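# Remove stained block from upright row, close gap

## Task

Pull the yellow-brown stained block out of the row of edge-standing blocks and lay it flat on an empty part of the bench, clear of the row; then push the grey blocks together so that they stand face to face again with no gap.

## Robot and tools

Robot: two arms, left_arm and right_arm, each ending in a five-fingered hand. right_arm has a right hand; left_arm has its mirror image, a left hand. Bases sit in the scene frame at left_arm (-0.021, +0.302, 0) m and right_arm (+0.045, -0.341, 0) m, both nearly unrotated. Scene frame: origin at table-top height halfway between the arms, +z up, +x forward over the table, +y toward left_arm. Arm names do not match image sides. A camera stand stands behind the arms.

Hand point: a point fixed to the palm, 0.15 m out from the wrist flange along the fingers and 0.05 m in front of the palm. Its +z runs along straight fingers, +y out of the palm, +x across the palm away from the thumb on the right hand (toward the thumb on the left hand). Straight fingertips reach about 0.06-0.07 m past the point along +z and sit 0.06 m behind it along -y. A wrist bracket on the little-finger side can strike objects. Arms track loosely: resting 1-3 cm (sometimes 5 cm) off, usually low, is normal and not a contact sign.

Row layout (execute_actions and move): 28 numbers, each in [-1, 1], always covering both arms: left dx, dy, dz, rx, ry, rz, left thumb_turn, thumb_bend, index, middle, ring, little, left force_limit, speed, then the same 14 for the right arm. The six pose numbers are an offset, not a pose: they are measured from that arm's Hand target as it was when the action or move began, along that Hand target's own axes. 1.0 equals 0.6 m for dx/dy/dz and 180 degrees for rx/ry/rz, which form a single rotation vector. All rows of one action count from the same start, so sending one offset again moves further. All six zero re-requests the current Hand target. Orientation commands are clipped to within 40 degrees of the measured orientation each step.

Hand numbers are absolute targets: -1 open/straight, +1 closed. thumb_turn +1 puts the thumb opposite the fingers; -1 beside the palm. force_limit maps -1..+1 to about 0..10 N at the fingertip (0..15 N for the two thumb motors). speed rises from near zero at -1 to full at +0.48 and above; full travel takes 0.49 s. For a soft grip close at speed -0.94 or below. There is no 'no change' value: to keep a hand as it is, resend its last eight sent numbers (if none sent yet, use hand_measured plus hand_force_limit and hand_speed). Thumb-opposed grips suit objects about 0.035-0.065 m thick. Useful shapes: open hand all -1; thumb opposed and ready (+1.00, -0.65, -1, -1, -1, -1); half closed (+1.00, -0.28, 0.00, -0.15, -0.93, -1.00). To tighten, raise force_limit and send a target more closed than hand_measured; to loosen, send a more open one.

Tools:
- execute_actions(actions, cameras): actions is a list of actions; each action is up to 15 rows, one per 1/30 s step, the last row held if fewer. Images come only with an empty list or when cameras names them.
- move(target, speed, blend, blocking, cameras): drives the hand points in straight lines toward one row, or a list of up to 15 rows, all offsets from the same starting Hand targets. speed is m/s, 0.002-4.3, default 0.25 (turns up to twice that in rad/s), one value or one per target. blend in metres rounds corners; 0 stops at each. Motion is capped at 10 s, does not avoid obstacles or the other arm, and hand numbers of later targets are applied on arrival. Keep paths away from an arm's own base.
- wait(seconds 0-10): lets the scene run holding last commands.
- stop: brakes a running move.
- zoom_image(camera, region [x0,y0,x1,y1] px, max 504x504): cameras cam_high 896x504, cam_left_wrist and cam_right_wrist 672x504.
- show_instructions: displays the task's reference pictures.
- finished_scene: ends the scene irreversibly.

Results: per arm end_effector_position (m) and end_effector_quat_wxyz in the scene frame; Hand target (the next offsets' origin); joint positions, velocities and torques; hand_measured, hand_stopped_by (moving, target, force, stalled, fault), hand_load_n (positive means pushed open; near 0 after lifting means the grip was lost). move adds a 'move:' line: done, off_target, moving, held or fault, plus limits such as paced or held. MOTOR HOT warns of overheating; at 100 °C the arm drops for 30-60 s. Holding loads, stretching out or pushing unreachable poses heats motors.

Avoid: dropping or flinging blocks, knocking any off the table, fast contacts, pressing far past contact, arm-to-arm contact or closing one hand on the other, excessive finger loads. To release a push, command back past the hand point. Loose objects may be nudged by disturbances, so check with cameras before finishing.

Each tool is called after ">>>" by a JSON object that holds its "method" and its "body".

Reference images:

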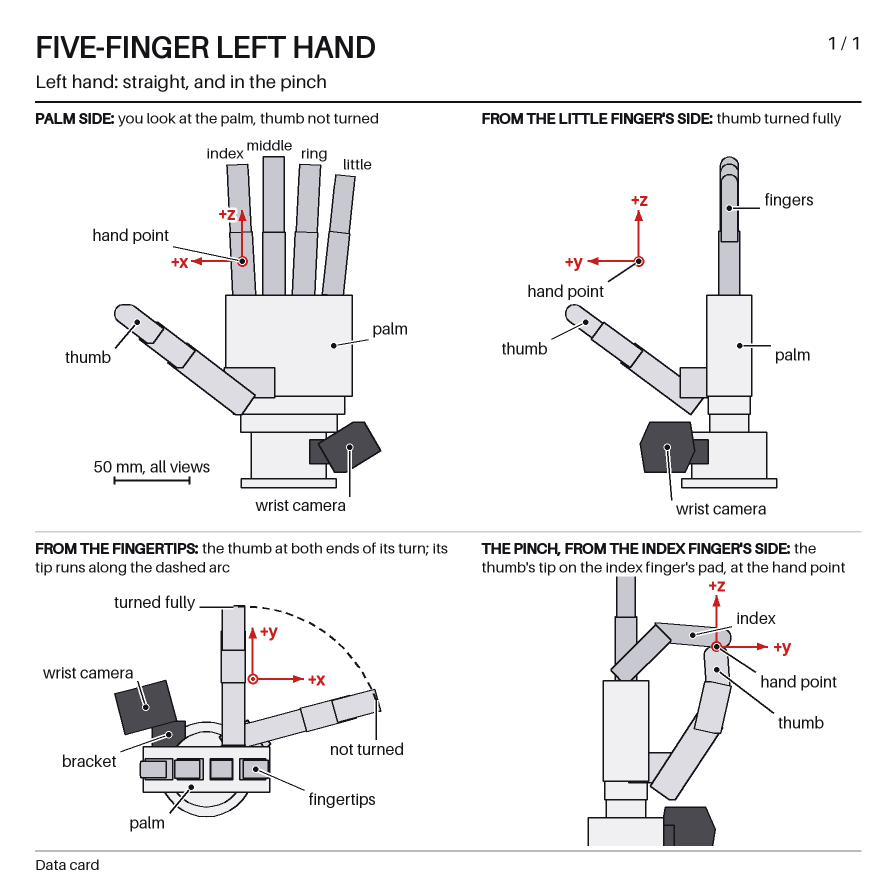

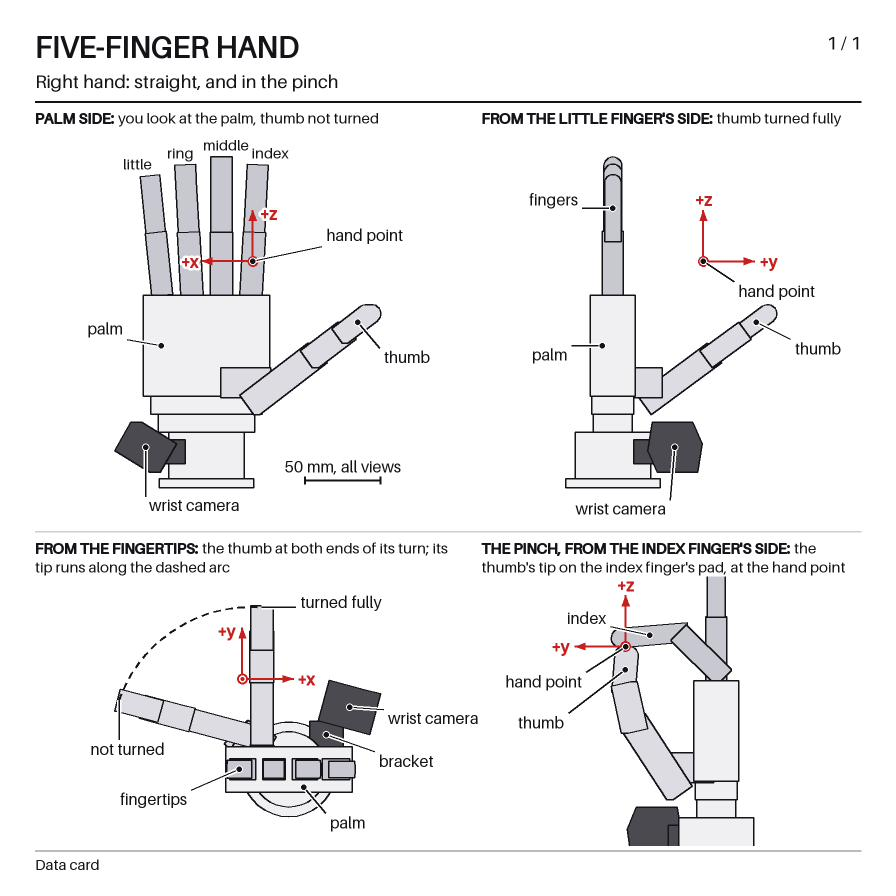

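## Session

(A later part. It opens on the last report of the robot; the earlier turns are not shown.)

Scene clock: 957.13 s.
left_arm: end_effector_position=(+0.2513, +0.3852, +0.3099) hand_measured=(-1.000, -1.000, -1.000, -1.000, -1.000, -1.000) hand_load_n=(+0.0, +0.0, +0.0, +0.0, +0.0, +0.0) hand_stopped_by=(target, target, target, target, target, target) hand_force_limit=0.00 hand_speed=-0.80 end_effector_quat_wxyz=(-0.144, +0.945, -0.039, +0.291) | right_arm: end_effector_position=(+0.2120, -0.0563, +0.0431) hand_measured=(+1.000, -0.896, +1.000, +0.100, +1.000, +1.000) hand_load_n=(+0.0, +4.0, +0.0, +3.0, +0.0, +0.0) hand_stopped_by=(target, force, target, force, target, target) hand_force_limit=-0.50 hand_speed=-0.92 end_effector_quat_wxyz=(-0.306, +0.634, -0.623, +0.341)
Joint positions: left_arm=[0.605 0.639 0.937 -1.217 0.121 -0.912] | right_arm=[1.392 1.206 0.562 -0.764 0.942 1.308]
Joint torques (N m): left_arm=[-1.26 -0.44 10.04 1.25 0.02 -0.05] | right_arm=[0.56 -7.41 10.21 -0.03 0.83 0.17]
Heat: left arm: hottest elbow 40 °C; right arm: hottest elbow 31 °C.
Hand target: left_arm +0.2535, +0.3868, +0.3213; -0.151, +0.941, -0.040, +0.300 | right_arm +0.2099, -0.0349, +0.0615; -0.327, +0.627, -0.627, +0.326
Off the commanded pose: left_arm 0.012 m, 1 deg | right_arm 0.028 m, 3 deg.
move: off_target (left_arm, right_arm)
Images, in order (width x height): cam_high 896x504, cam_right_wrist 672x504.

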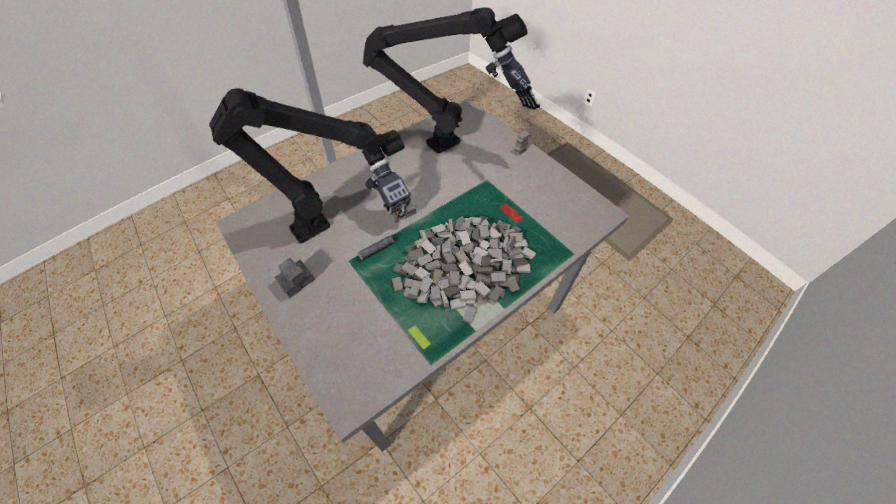

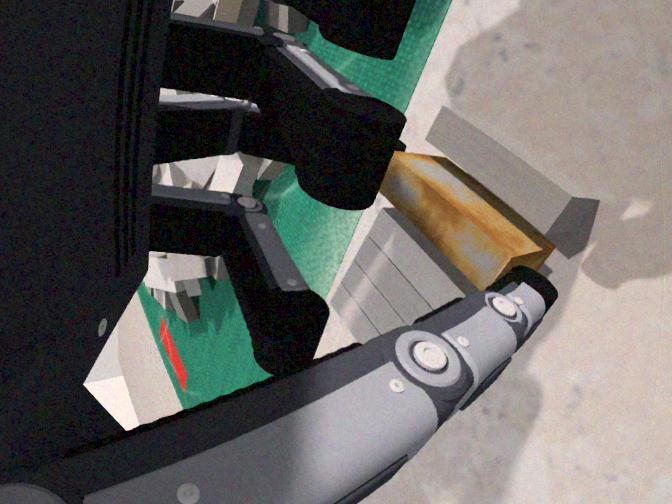

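>>> {"method": "move", "body": {"target": [[0,0,0,0,0,0,-1,-1,-1,-1,-1,-1,0,-0.8,-0.0333,-0.0819,-0.0574,0,0,0,1,-0.86,1,0.45,1,1,-0.5,-0.92],[0,0,0,0,0,0,-1,-1,-1,-1,-1,-1,0,-0.8,-0.2932,-0.0588,-0.0858,-0.04,0.1416,-0.202,1,-0.86,1,0.45,1,1,-0.5,-0.92]], "speed": [0.08, 0.15], "blend": 0.02, "cameras": ["cam_high","cam_right_wrist"]}}

>>> {"method": "zoom_image", "body": {"camera": "cam_right_wrist", "region": [350, 110, 672, 400]}}

>>> {"method": "zoom_image", "body": {"camera": "cam_high", "region": [380, 120, 480, 230]}}

Scene clock: 1092.10 s.
left_arm: end_effector_position=(+0.2513, +0.3852, +0.3099) hand_measured=(-1.000, -1.000, -1.000, -1.000, -1.000, -1.000) hand_load_n=(+0.0, -0.5, +0.5, +0.0, +0.0, +0.0) hand_stopped_by=(target, target, target, target, target, target) hand_force_limit=0.00 hand_speed=-0.80 end_effector_quat_wxyz=(-0.144, +0.945, -0.039, +0.291) | right_arm: end_effector_position=(+0.1953, +0.1278, +0.1121) hand_measured=(+1.000, -0.896, +1.000, +0.100, +1.000, +1.000) hand_load_n=(+1.0, +4.0, +0.0, +3.0, +0.0, +0.0) hand_stopped_by=(target, force, target, force, target, target) hand_force_limit=-0.50 hand_speed=-0.92 end_effector_quat_wxyz=(-0.075, +0.749, -0.473, +0.457)
Joint positions: left_arm=[0.605 0.639 0.937 -1.217 0.121 -0.912] | right_arm=[1.47 1.907 1.578 -1.662 0.895 1.245]
Joint torques (N m): left_arm=[-1.08 -0.56 10.11 1.2 0.03 -0.04] | right_arm=[0.5 -16.67 10.56 -1.42 0.7 -0.21]
Heat: left arm: hottest elbow 40 °C; right arm: hottest elbow 35 °C.
Hand target: left_arm +0.2535, +0.3868, +0.3213; -0.151, +0.941, -0.040, +0.300 | right_arm +0.1878, +0.1409, +0.1197; -0.026, +0.723, -0.476, +0.500
Off the commanded pose: left_arm 0.012 m, 1 deg | right_arm 0.017 m, 8 deg.
joint sent to its limit (right arm) — joint 4 (wrist pitch), lower limit. The joint targets are off in orientation, not in position.
move: off_target (left_arm, right_arm)
Images, in order (width x height): cam_high 896x504, cam_right_wrist 672x504.

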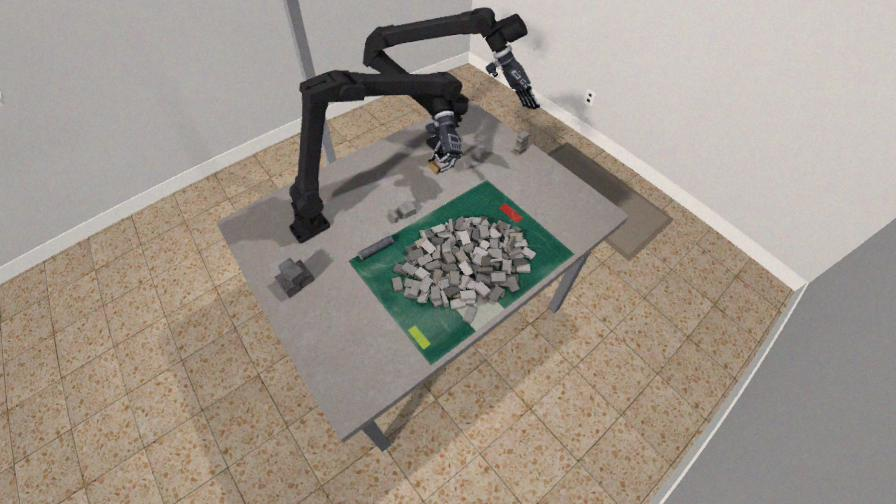

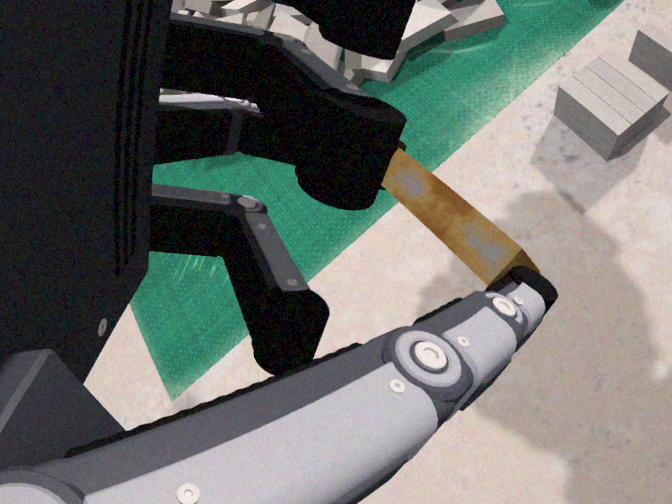

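Scaled by 1.565 from the camera's 672x504 image, which has a finer 960x720 frame.

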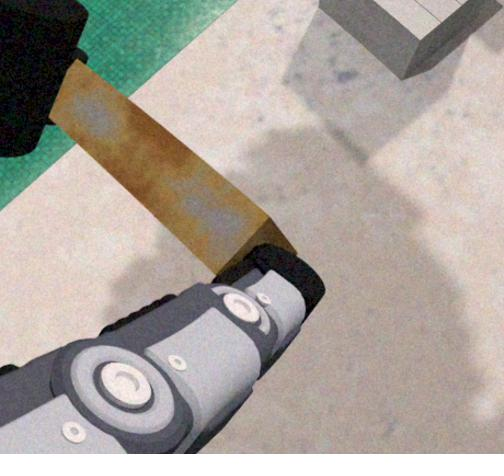

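Scaled by 4.582 from the camera's 896x504 image, which has a finer 1280x720 frame.

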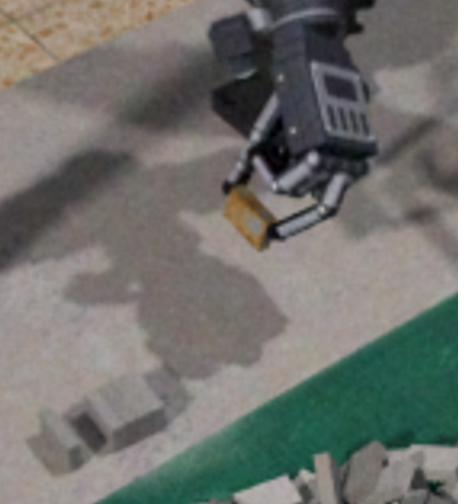

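>>> {"method": "move", "body": {"target": [0,0,0,0,0,0,-1,-1,-1,-1,-1,-1,0,-0.8,-0.0951,0.0699,0.0679,0,0,0,1,-0.86,1,0.45,1,1,-0.5,-0.92], "speed": 0.1, "cameras": ["cam_high","cam_right_wrist"]}}

>>> {"method": "zoom_image", "body": {"camera": "cam_high", "region": [400, 130, 470, 200]}}

Scene clock: 1112.07 s.
left_arm: end_effector_position=(+0.2513, +0.3852, +0.3099) hand_measured=(-1.000, -1.000, -1.000, -1.000, -1.000, -1.000) hand_load_n=(+0.0, +0.0, +0.0, +0.0, +0.0, +0.0) hand_stopped_by=(target, target, target, target, target, target) hand_force_limit=0.00 hand_speed=-0.80 end_effector_quat_wxyz=(-0.144, +0.945, -0.039, +0.291) | right_arm: end_effector_position=(+0.1952, +0.1251, +0.0513) hand_measured=(+1.000, -0.896, +1.000, +0.100, +1.000, +1.000) hand_load_n=(+1.0, +4.0, +0.0, +3.5, +0.0, +0.0) hand_stopped_by=(target, force, target, force, target, target) hand_force_limit=-0.50 hand_speed=-0.92 end_effector_quat_wxyz=(-0.037, +0.742, -0.466, +0.481)
Joint positions: left_arm=[0.605 0.639 0.937 -1.217 0.121 -0.912] | right_arm=[1.47 2.037 1.578 -1.662 0.893 1.304]
Joint torques (N m): left_arm=[-1.2 -0.26 10.06 1.31 0.03 -0.04] | right_arm=[-0.67 -19.84 6.71 -0.91 0.69 -0.08]
Heat: left arm: hottest elbow 41 °C; right arm: hottest elbow 34 °C.
Hand target: left_arm +0.2535, +0.3868, +0.3213; -0.151, +0.941, -0.040, +0.300 | right_arm +0.1954, +0.1260, +0.0584; -0.042, +0.743, -0.467, +0.479 (not the last commanded pose)
Off the commanded pose: left_arm 0.012 m, 1 deg | right_arm 0.022 m, 4 deg.
move: held (right_arm; a check stopped the path), off_target (left_arm); limits=held
pose unreachable (right arm): on one or more control steps of this call, first in action 0 (counted from 0), this arm could not follow its commanded pose, so it was not sent that pose on those steps. It may still have moved: this result reports where it is.
cause: moving toward the commanded pose would bring a part of the arm too close to another arm (a part of this arm just beyond joint 4 (wrist pitch) and a part of the left arm just beyond its joint 2 (shoulder), at the place that arm is still heading or pushing toward).
Images, in order (width x height): cam_high 896x504, cam_right_wrist 672x504.

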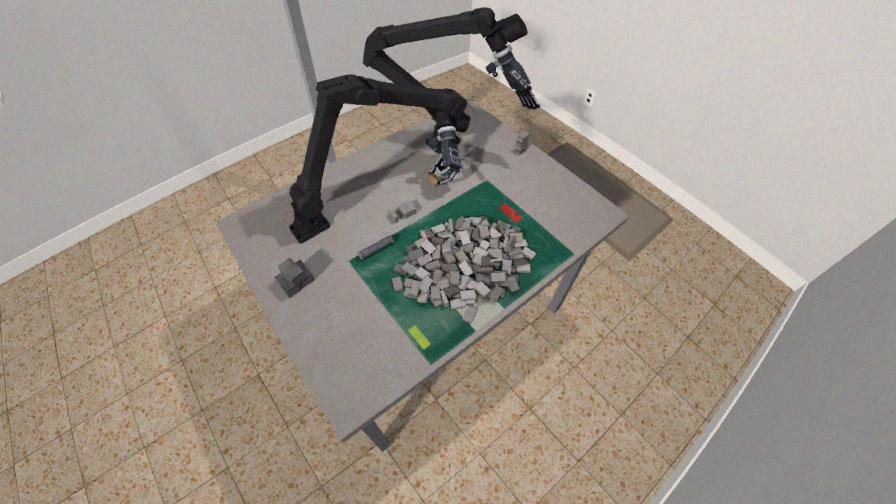

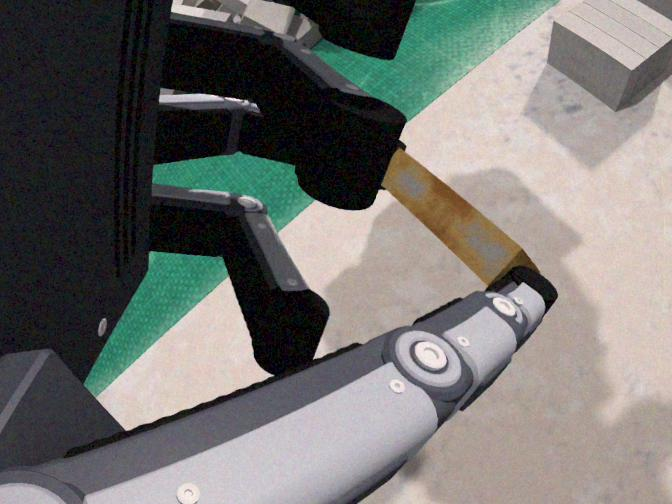

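Scaled by 7.200 from the camera's 896x504 image, which has a finer 1280x720 frame.

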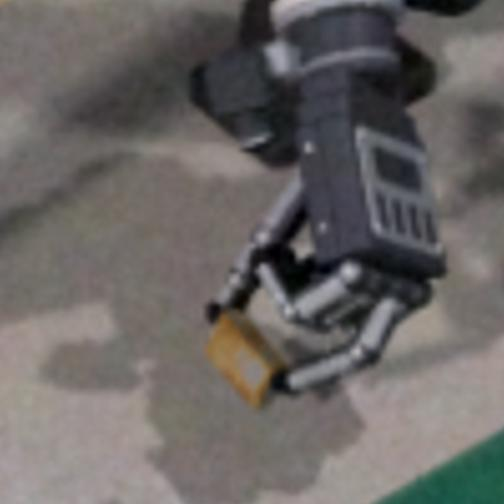

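>>> {"method": "move", "body": {"target": [0,0,0,0,0,0,-1,-1,-1,-1,-1,-1,0,-0.8,0.0195,0.009,0.073,0,0,0,1,-0.86,1,0.45,1,1,-0.5,-0.92], "speed": 0.1, "cameras": ["cam_high","cam_right_wrist"]}}

>>> {"method": "zoom_image", "body": {"camera": "cam_high", "region": [390, 140, 470, 220]}}

Scene clock: 1136.77 s.
left_arm: end_effector_position=(+0.2513, +0.3852, +0.3099) hand_measured=(-1.000, -1.000, -1.000, -1.000, -1.000, -1.000) hand_load_n=(+0.0, +0.0, +0.0, +0.5, +0.0, +0.0) hand_stopped_by=(target, target, target, target, target, target) hand_force_limit=0.00 hand_speed=-0.80 end_effector_quat_wxyz=(-0.144, +0.945, -0.039, +0.291) | right_arm: end_effector_position=(+0.2207, +0.0967, +0.0310) hand_measured=(+1.000, -0.896, +1.000, +0.100, +1.000, +1.000) hand_load_n=(+0.5, +4.0, +0.0, +3.0, +0.0, +0.0) hand_stopped_by=(target, force, target, force, target, target) hand_force_limit=-0.50 hand_speed=-0.92 end_effector_quat_wxyz=(-0.036, +0.742, -0.464, +0.482)
Joint positions: left_arm=[0.605 0.639 0.937 -1.217 0.121 -0.912] | right_arm=[1.418 1.994 1.452 -1.523 0.921 1.229]
Joint torques (N m): left_arm=[-1.61 -0.73 10.09 1.17 0.03 -0.03] | right_arm=[-1.38 -19.72 6.37 -0.4 0.81 -0.24]
Heat: left arm: hottest elbow 41 °C; right arm: hottest elbow 33 °C.
Hand target: left_arm +0.2535, +0.3868, +0.3213; -0.151, +0.941, -0.040, +0.300 | right_arm +0.2260, +0.0975, +0.0401; -0.042, +0.743, -0.467, +0.478
Off the commanded pose: left_arm 0.012 m, 1 deg | right_arm 0.010 m, 1 deg.
move: off_target (left_arm)
Images, in order (width x height): cam_high 896x504, cam_right_wrist 672x504.

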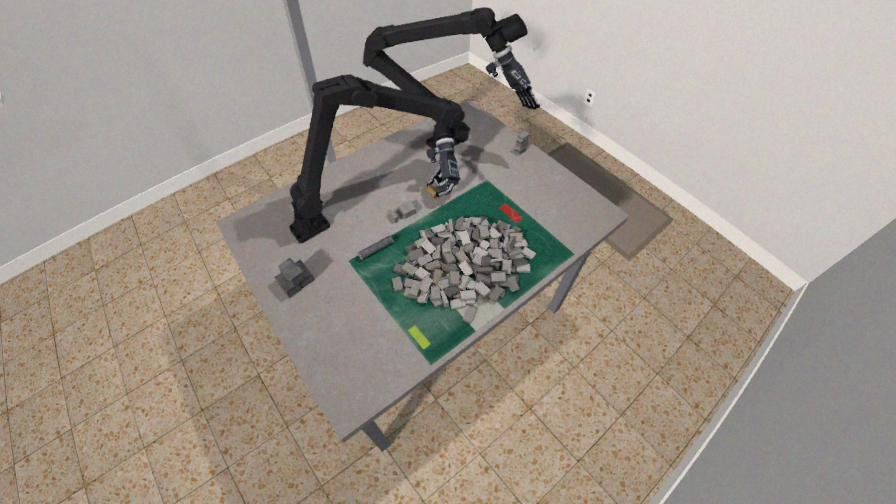

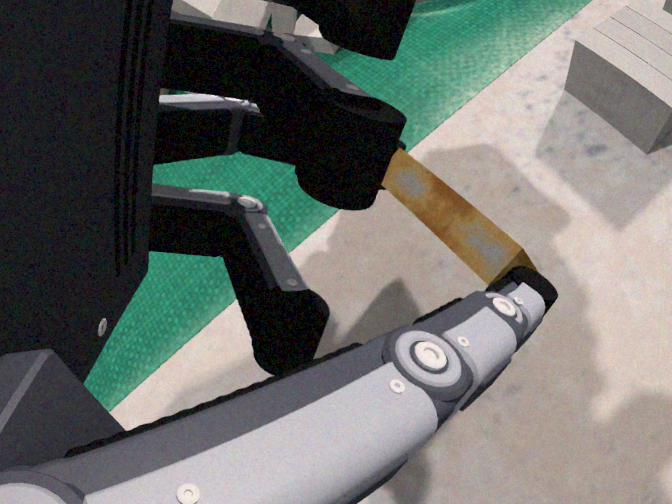

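Scaled by 6.300 from the camera's 896x504 image, which has a finer 1280x720 frame.

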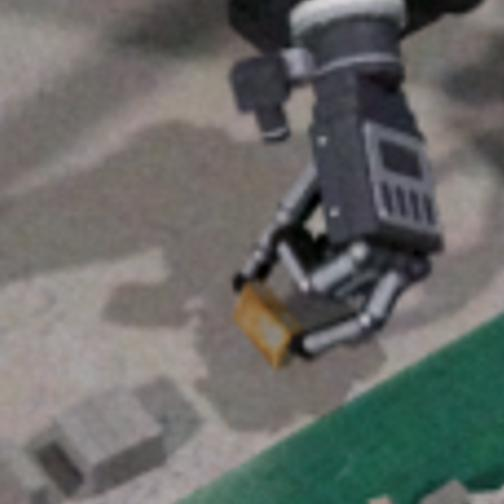

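>>> {"method": "move", "body": {"target": [[0,0,0,0,0,0,-1,-1,-1,-1,-1,-1,0,-0.8,-0.022,-0.0169,-0.0116,0,0,0,1,-0.86,1,0.45,1,1,-0.5,-0.92],[0,0,0,0,0,0,-1,-1,-1,-1,-1,-1,0,-0.8,-0.0355,-0.0067,-0.0007,0,0,0,1,-0.86,1,0.45,1,1,-0.5,-0.92]], "speed": 0.05, "blend": 0.004, "cameras": ["cam_high","cam_right_wrist"]}}

>>> {"method": "zoom_image", "body": {"camera": "cam_high", "region": [410, 150, 470, 210]}}

>>> {"method": "zoom_image", "body": {"camera": "cam_right_wrist", "region": [350, 110, 672, 400]}}

Scene clock: 1157.73 s.
left_arm: end_effector_position=(+0.2513, +0.3852, +0.3099) hand_measured=(-1.000, -1.000, -1.000, -1.000, -1.000, -1.000) hand_load_n=(+0.0, +0.0, +0.0, +0.0, +0.0, +0.0) hand_stopped_by=(target, target, target, target, target, target) hand_force_limit=0.00 hand_speed=-0.80 end_effector_quat_wxyz=(-0.144, +0.945, -0.039, +0.291) | right_arm: end_effector_position=(+0.2217, +0.1040, +0.0254) hand_measured=(+1.000, -0.896, +1.000, +0.100, +1.000, +1.000) hand_load_n=(+1.0, +4.0, +0.0, +3.0, +0.0, +0.0) hand_stopped_by=(target, force, target, force, target, target) hand_force_limit=-0.50 hand_speed=-0.92 end_effector_quat_wxyz=(-0.036, +0.743, -0.463, +0.482)
Joint positions: left_arm=[0.605 0.639 0.937 -1.217 0.121 -0.912] | right_arm=[1.418 2.019 1.476 -1.523 0.921 1.228]
Joint torques (N m): left_arm=[-1.14 -0.5 10.1 1.16 0.03 -0.06] | right_arm=[-1.08 -17.67 8.94 -0.66 0.71 -0.14]
Heat: left arm: hottest elbow 41 °C; right arm: hottest elbow 32 °C.
Hand target: left_arm +0.2535, +0.3868, +0.3213; -0.151, +0.941, -0.040, +0.300 | right_arm +0.2260, +0.1155, +0.0280; -0.042, +0.743, -0.467, +0.479
Off the commanded pose: left_arm 0.012 m, 1 deg | right_arm 0.013 m, 1 deg.
move: off_target (left_arm, right_arm)
Images, in order (width x height): cam_high 896x504, cam_right_wrist 672x504.

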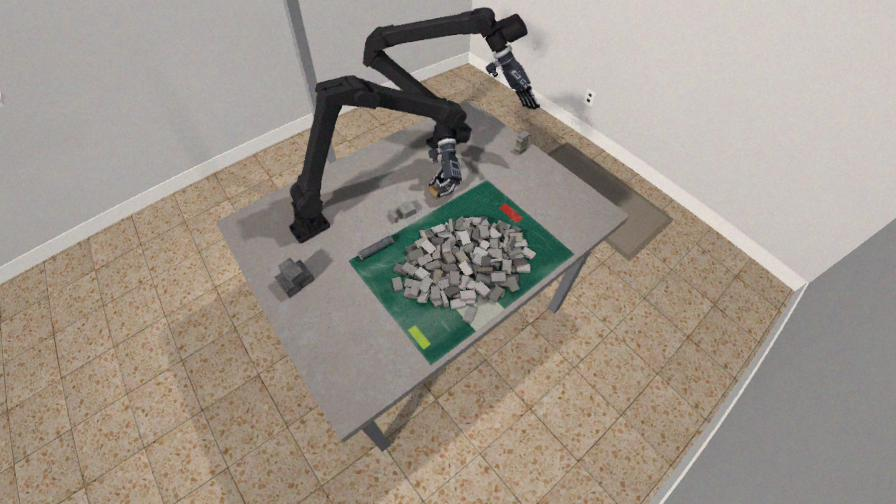

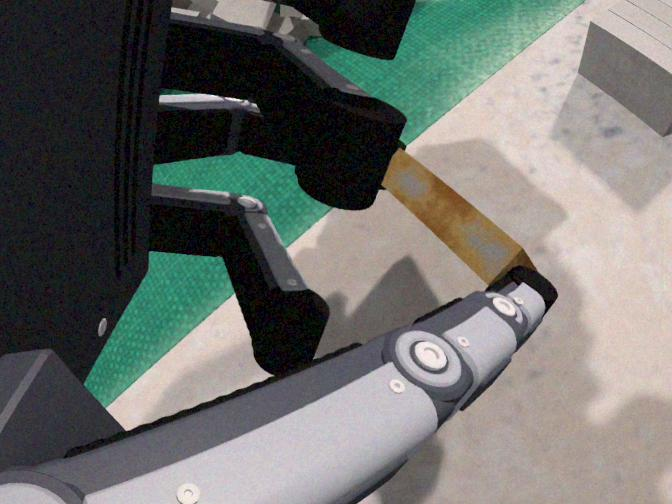

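Scaled by 8.400 from the camera's 896x504 image, which has a finer 1280x720 frame.

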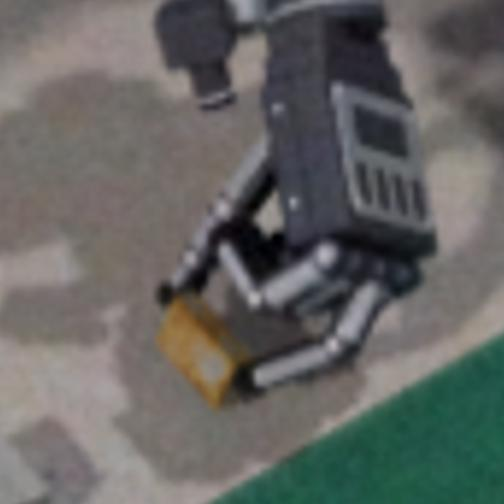

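Scaled by 1.565 from the camera's 672x504 image, which has a finer 960x720 frame.

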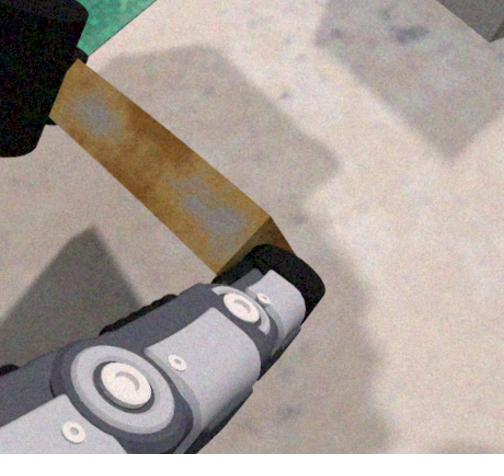

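>>> {"method": "move", "body": {"target": [0,0,0,0,0,0,-1,-1,-1,-1,-1,-1,0,-0.8,-0.0078,0.006,0.0063,0,0,0,1,-0.86,1,0.45,1,1,-0.5,-0.92], "speed": 0.03, "cameras": ["cam_right_wrist"]}}

>>> {"method": "zoom_image", "body": {"camera": "cam_right_wrist", "region": [350, 110, 672, 400]}}

Scene clock: 1164.33 s.
left_arm: end_effector_position=(+0.2513, +0.3852, +0.3099) hand_measured=(-1.000, -1.000, -1.000, -1.000, -1.000, -1.000) hand_load_n=(+0.0, +0.0, +0.0, +0.0, +0.0, +0.0) hand_stopped_by=(target, target, target, target, target, target) hand_force_limit=0.00 hand_speed=-0.80 end_effector_quat_wxyz=(-0.144, +0.945, -0.039, +0.291) | right_arm: end_effector_position=(+0.2219, +0.1054, +0.0217) hand_measured=(+1.000, -0.896, +1.000, +0.100, +1.000, +1.000) hand_load_n=(+0.5, +4.0, +0.0, +3.0, +0.0, +0.0) hand_stopped_by=(target, force, target, force, target, target) hand_force_limit=-0.50 hand_speed=-0.92 end_effector_quat_wxyz=(-0.037, +0.742, -0.464, +0.481)
Joint positions: left_arm=[0.605 0.639 0.937 -1.217 0.121 -0.912] | right_arm=[1.418 2.025 1.476 -1.513 0.921 1.228]
Joint torques (N m): left_arm=[-1.44 -0.44 10.13 1.2 0.03 -0.04] | right_arm=[-1.08 -17.32 8.58 -0.42 0.71 -0.14]
Heat: left arm: hottest elbow 41 °C; right arm: hottest elbow 33 °C.
Hand target: left_arm +0.2535, +0.3868, +0.3213; -0.151, +0.941, -0.040, +0.300 | right_arm +0.2260, +0.1155, +0.0209; -0.042, +0.743, -0.467, +0.478
Off the commanded pose: left_arm 0.012 m, 1 deg | right_arm 0.011 m, 1 deg.
move: off_target (left_arm, right_arm)
Images, in order (width x height): cam_right_wrist 672x504.

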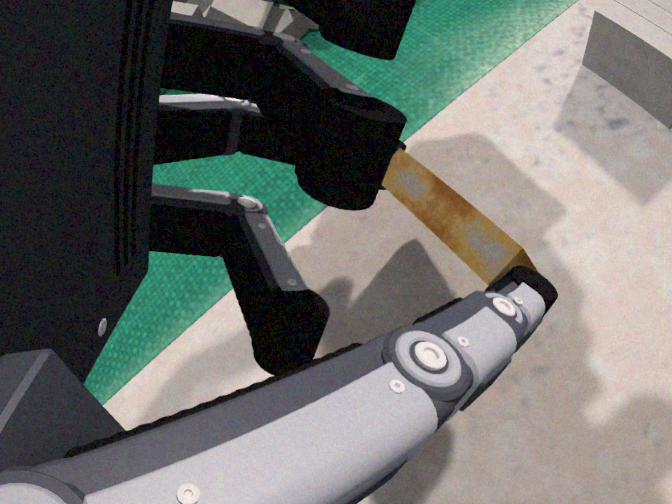

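Scaled by 1.565 from the camera's 672x504 image, which has a finer 960x720 frame.

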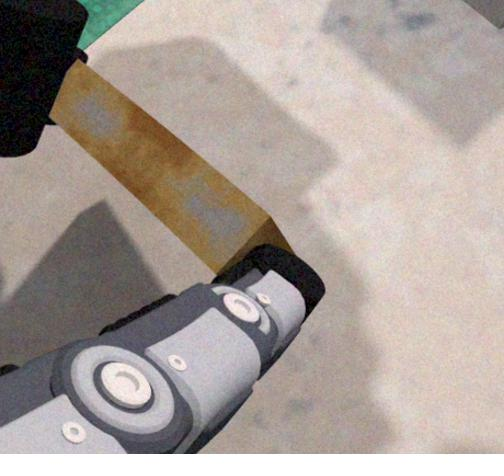

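>>> {"method": "move", "body": {"target": [0,0,0,0,0,0,-1,-1,-1,-1,-1,-1,0,-0.8,-0.0067,0.0051,0.0054,0,0,0,1,-0.86,1,0.45,1,1,-0.5,-0.92], "speed": 0.03, "cameras": ["cam_high","cam_right_wrist"]}}

Scene clock: 1200.63 s.
left_arm: end_effector_position=(+0.2513, +0.3852, +0.3099) hand_measured=(-1.000, -1.000, -1.000, -1.000, -1.000, -1.000) hand_load_n=(+0.0, +0.0, +0.0, +0.0, +0.0, +0.0) hand_stopped_by=(target, target, target, target, target, target) hand_force_limit=0.00 hand_speed=-0.80 end_effector_quat_wxyz=(-0.144, +0.945, -0.039, +0.291) | right_arm: end_effector_position=(+0.2221, +0.1072, +0.0168) hand_measured=(+1.000, -0.896, +1.000, +0.100, +1.000, +1.000) hand_load_n=(+1.0, +4.0, +0.0, +3.5, +0.0, +0.0) hand_stopped_by=(target, force, target, force, target, target) hand_force_limit=-0.50 hand_speed=-0.92 end_effector_quat_wxyz=(-0.039, +0.742, -0.465, +0.481)
Joint positions: left_arm=[0.605 0.639 0.937 -1.217 0.121 -0.912] | right_arm=[1.418 2.033 1.476 -1.501 0.921 1.228]
Joint torques (N m): left_arm=[-1.08 -0.32 10.11 1.21 0.03 -0.04] | right_arm=[-1.14 -17.14 8.21 -0.46 0.72 -0.14]
Heat: left arm: hottest elbow 41 °C; right arm: hottest elbow 33 °C.
Hand target: left_arm +0.2535, +0.3868, +0.3213; -0.151, +0.941, -0.040, +0.300 | right_arm +0.2260, +0.1155, +0.0150; -0.042, +0.743, -0.467, +0.478
Off the commanded pose: left_arm 0.012 m, 1 deg | right_arm 0.009 m, 0 deg.
move: off_target (left_arm)
Images, in order (width x height): cam_high 896x504, cam_right_wrist 672x504.

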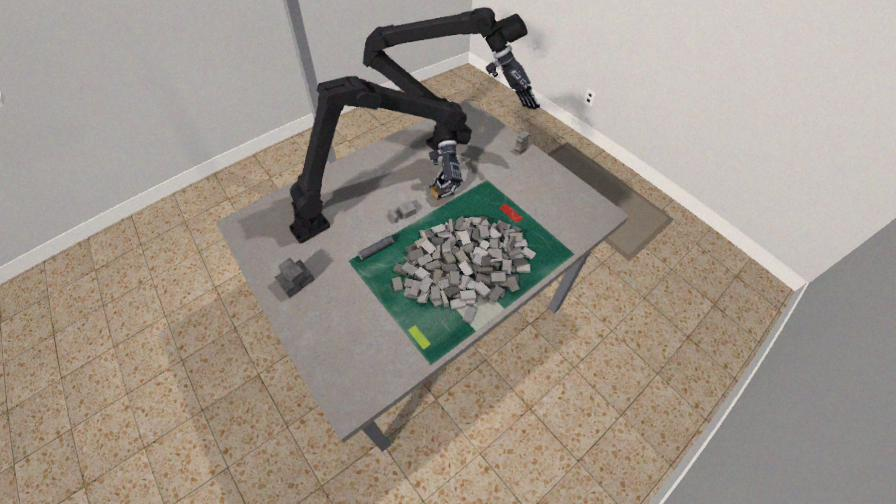

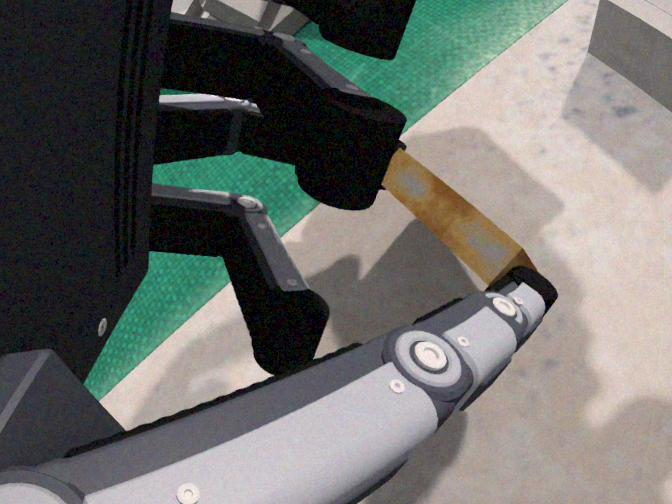

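>>> {"method": "zoom_image", "body": {"camera": "cam_right_wrist", "region": [320, 100, 620, 400]}}

>>> {"method": "zoom_image", "body": {"camera": "cam_high", "region": [410, 155, 480, 215]}}

Scaled by 1.680 from the camera's 672x504 image, which has a finer 960x720 frame.

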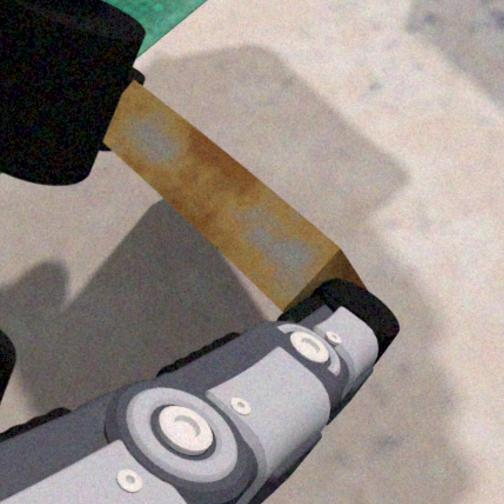

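Scaled by 7.200 from the camera's 896x504 image, which has a finer 1280x720 frame.

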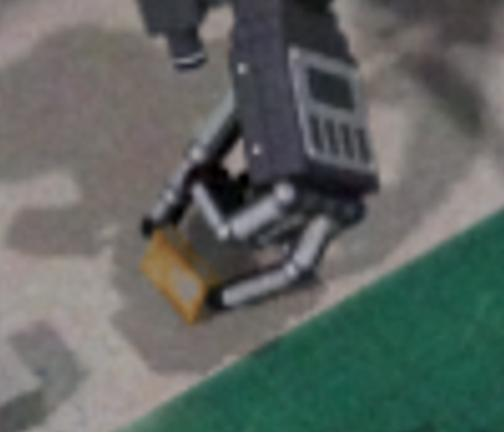

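>>> {"method": "move", "body": {"target": [0,0,0,0,0,0,-1,-1,-1,-1,-1,-1,0,-0.8,-0.0067,0.0051,0.0054,0,0,0,1,-0.86,1,0.45,1,1,-0.5,-0.92], "speed": 0.03, "cameras": ["cam_high","cam_right_wrist"]}}

>>> {"method": "zoom_image", "body": {"camera": "cam_right_wrist", "region": [320, 100, 620, 400]}}

>>> {"method": "zoom_image", "body": {"camera": "cam_high", "region": [410, 155, 480, 215]}}

Scene clock: 1208.43 s.
left_arm: end_effector_position=(+0.2513, +0.3852, +0.3099) hand_measured=(-1.000, -1.000, -1.000, -1.000, -1.000, -1.000) hand_load_n=(-0.5, +0.0, +0.0, +0.0, -0.5, +0.0) hand_stopped_by=(target, target, target, target, target, target) hand_force_limit=0.00 hand_speed=-0.80 end_effector_quat_wxyz=(-0.144, +0.945, -0.039, +0.291) | right_arm: end_effector_position=(+0.2223, +0.1086, +0.0136) hand_measured=(+1.000, -0.896, +1.000, +0.100, +1.000, +1.000) hand_load_n=(+0.5, +4.5, +0.0, +3.0, +0.0, +0.0) hand_stopped_by=(target, force, target, force, target, target) hand_force_limit=-0.50 hand_speed=-0.92 end_effector_quat_wxyz=(-0.041, +0.742, -0.466, +0.480)
Joint positions: left_arm=[0.605 0.639 0.937 -1.217 0.121 -0.912] | right_arm=[1.418 2.038 1.476 -1.492 0.921 1.228]
Joint torques (N m): left_arm=[-1.44 -0.56 10.04 1.22 0.03 -0.02] | right_arm=[-1.08 -17.03 7.86 -0.24 0.7 -0.14]
Heat: left arm: hottest elbow 41 °C; right arm: hottest elbow 33 °C.
Hand target: left_arm +0.2535, +0.3868, +0.3213; -0.151, +0.941, -0.040, +0.300 | right_arm +0.2260, +0.1155, +0.0089; -0.042, +0.743, -0.467, +0.478
Off the commanded pose: left_arm 0.012 m, 1 deg | right_arm 0.009 m, 0 deg.
move: off_target (left_arm)
Images, in order (width x height): cam_high 896x504, cam_right_wrist 672x504.

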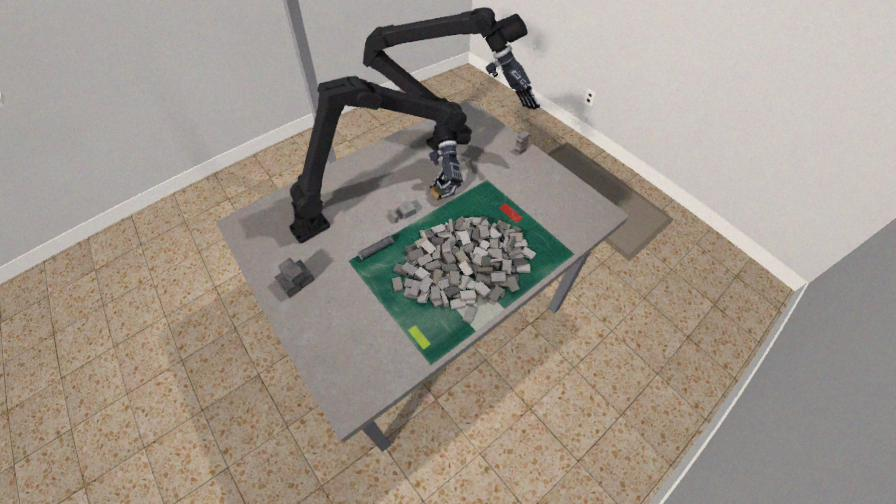

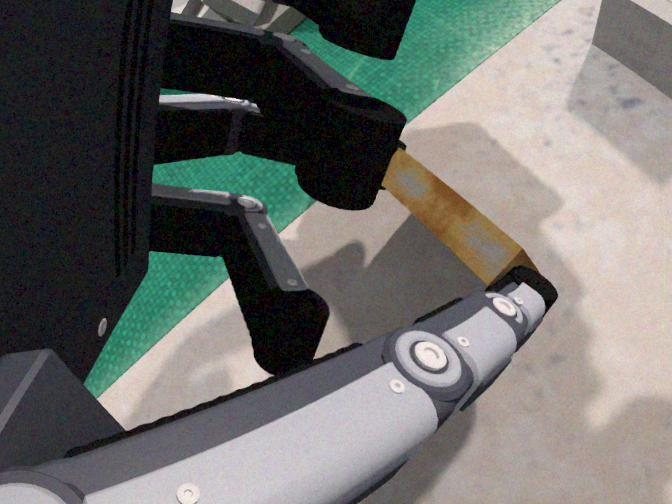

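Scaled by 1.680 from the camera's 672x504 image, which has a finer 960x720 frame.

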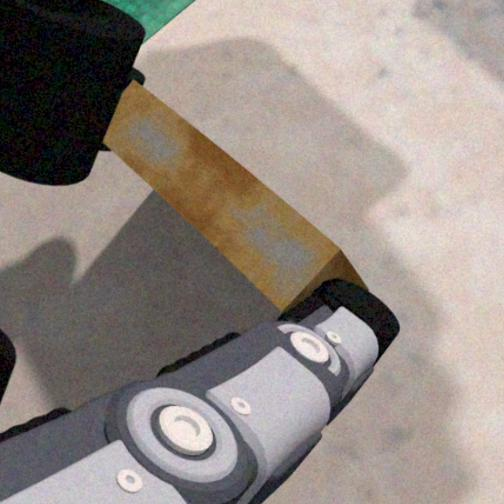

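Scaled by 7.200 from the camera's 896x504 image, which has a finer 1280x720 frame.

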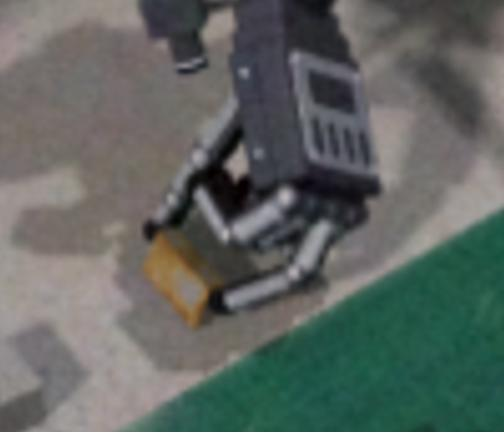

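>>> {"method": "move", "body": {"target": [0,0,0,0,0,0,-1,-1,-1,-1,-1,-1,0,-0.8,-0.0045,0.0034,0.0036,0,0,0,1,-0.86,1,0.45,1,1,-0.5,-0.92], "speed": 0.03, "cameras": ["cam_high","cam_right_wrist"]}}

>>> {"method": "zoom_image", "body": {"camera": "cam_right_wrist", "region": [320, 100, 620, 400]}}

Scene clock: 1227.03 s.
left_arm: end_effector_position=(+0.2513, +0.3852, +0.3099) hand_measured=(-1.000, -1.000, -1.000, -1.000, -1.000, -1.000) hand_load_n=(+0.0, +0.0, +0.0, +0.0, +0.0, +0.0) hand_stopped_by=(target, target, target, target, target, target) hand_force_limit=0.00 hand_speed=-0.80 end_effector_quat_wxyz=(-0.144, +0.945, -0.039, +0.291) | right_arm: end_effector_position=(+0.2227, +0.1102, +0.0130) hand_measured=(+1.000, -0.896, +1.000, +0.100, +1.000, +1.000) hand_load_n=(+0.5, +4.5, +0.0, +3.0, +0.0, +0.0) hand_stopped_by=(target, force, target, force, target, target) hand_force_limit=-0.50 hand_speed=-0.92 end_effector_quat_wxyz=(-0.043, +0.742, -0.468, +0.479)
Joint positions: left_arm=[0.605 0.639 0.937 -1.217 0.121 -0.912] | right_arm=[1.418 2.038 1.476 -1.485 0.921 1.227]
Joint torques (N m): left_arm=[-1.38 -0.62 10.04 1.22 0.04 -0.03] | right_arm=[-1.14 -16.5 7.61 -0.24 0.68 -0.14]
Heat: left arm: hottest elbow 41 °C; right arm: hottest elbow 33 °C.
Hand target: left_arm +0.2535, +0.3868, +0.3213; -0.151, +0.941, -0.040, +0.300 | right_arm +0.2260, +0.1154, +0.0049; -0.042, +0.743, -0.467, +0.478
Off the commanded pose: left_arm 0.012 m, 1 deg | right_arm 0.010 m, 0 deg.
move: off_target (left_arm)
Images, in order (width x height): cam_high 896x504, cam_right_wrist 672x504.

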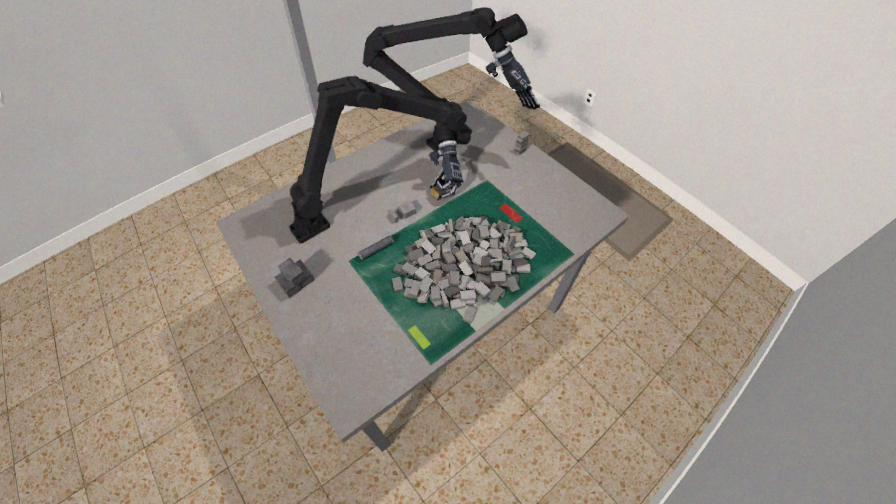

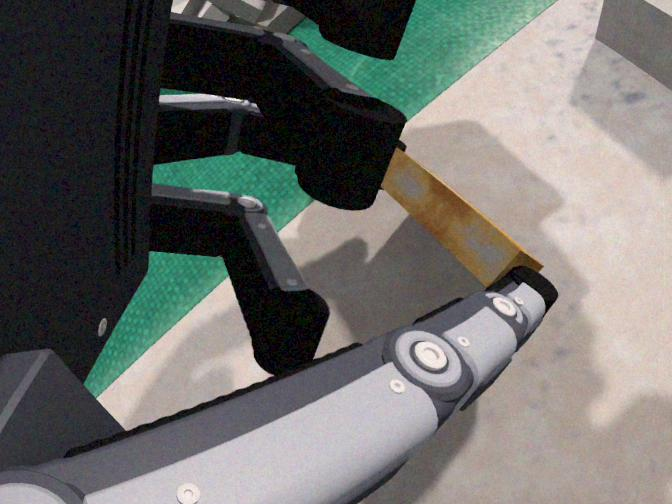

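Scaled by 1.680 from the camera's 672x504 image, which has a finer 960x720 frame.

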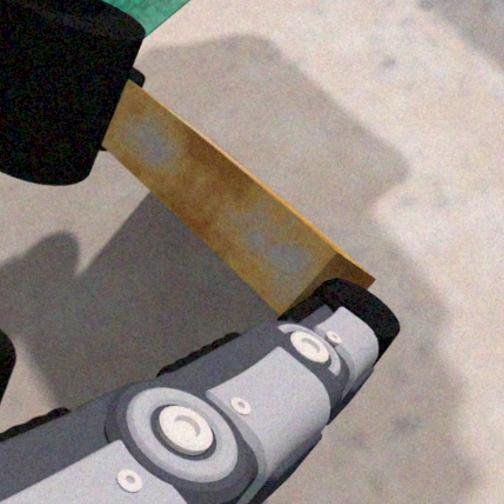

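>>> {"method": "move", "body": {"target": [0,0,0,0,0,0,-1,-1,-1,-1,-1,-1,0,-0.8,0.0067,-0.0051,-0.0054,0,0,0,1,-0.86,1,0.45,1,1,-0.5,-0.92], "speed": 0.03, "cameras": ["cam_right_wrist"]}}

Scene clock: 1238.67 s.
left_arm: end_effector_position=(+0.2513, +0.3852, +0.3099) hand_measured=(-1.000, -1.000, -1.000, -1.000, -1.000, -1.000) hand_load_n=(+0.0, +0.0, +0.0, +0.0, +0.0, +0.0) hand_stopped_by=(target, target, target, target, target, target) hand_force_limit=0.00 hand_speed=-0.80 end_effector_quat_wxyz=(-0.144, +0.945, -0.039, +0.291) | right_arm: end_effector_position=(+0.2227, +0.1103, +0.0129) hand_measured=(+1.000, -0.896, +1.000, +0.100, +1.000, +1.000) hand_load_n=(+0.5, +4.0, +0.0, +3.0, +0.0, +0.0) hand_stopped_by=(target, force, target, force, target, target) hand_force_limit=-0.50 hand_speed=-0.92 end_effector_quat_wxyz=(-0.044, +0.742, -0.467, +0.479)
Joint positions: left_arm=[0.605 0.639 0.937 -1.217 0.121 -0.912] | right_arm=[1.418 2.038 1.476 -1.484 0.921 1.227]
Joint torques (N m): left_arm=[-1.26 -0.32 10.06 1.25 0.03 -0.04] | right_arm=[-1.2 -17.08 7.97 -0.75 0.67 -0.13]
Heat: left arm: hottest elbow 41 °C; right arm: hottest elbow 33 °C.
Hand target: left_arm +0.2535, +0.3868, +0.3213; -0.151, +0.941, -0.040, +0.300 | right_arm +0.2260, +0.1155, +0.0109; -0.042, +0.743, -0.467, +0.478
Off the commanded pose: left_arm 0.012 m, 1 deg | right_arm 0.006 m, 0 deg.
move: off_target (left_arm)
Images, in order (width x height): cam_right_wrist 672x504.

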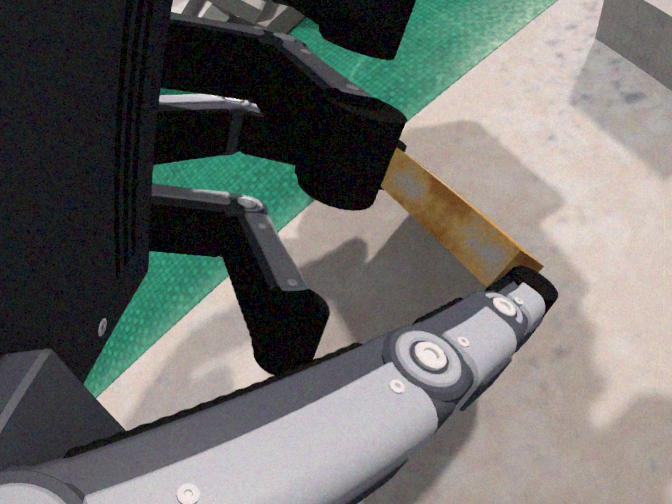

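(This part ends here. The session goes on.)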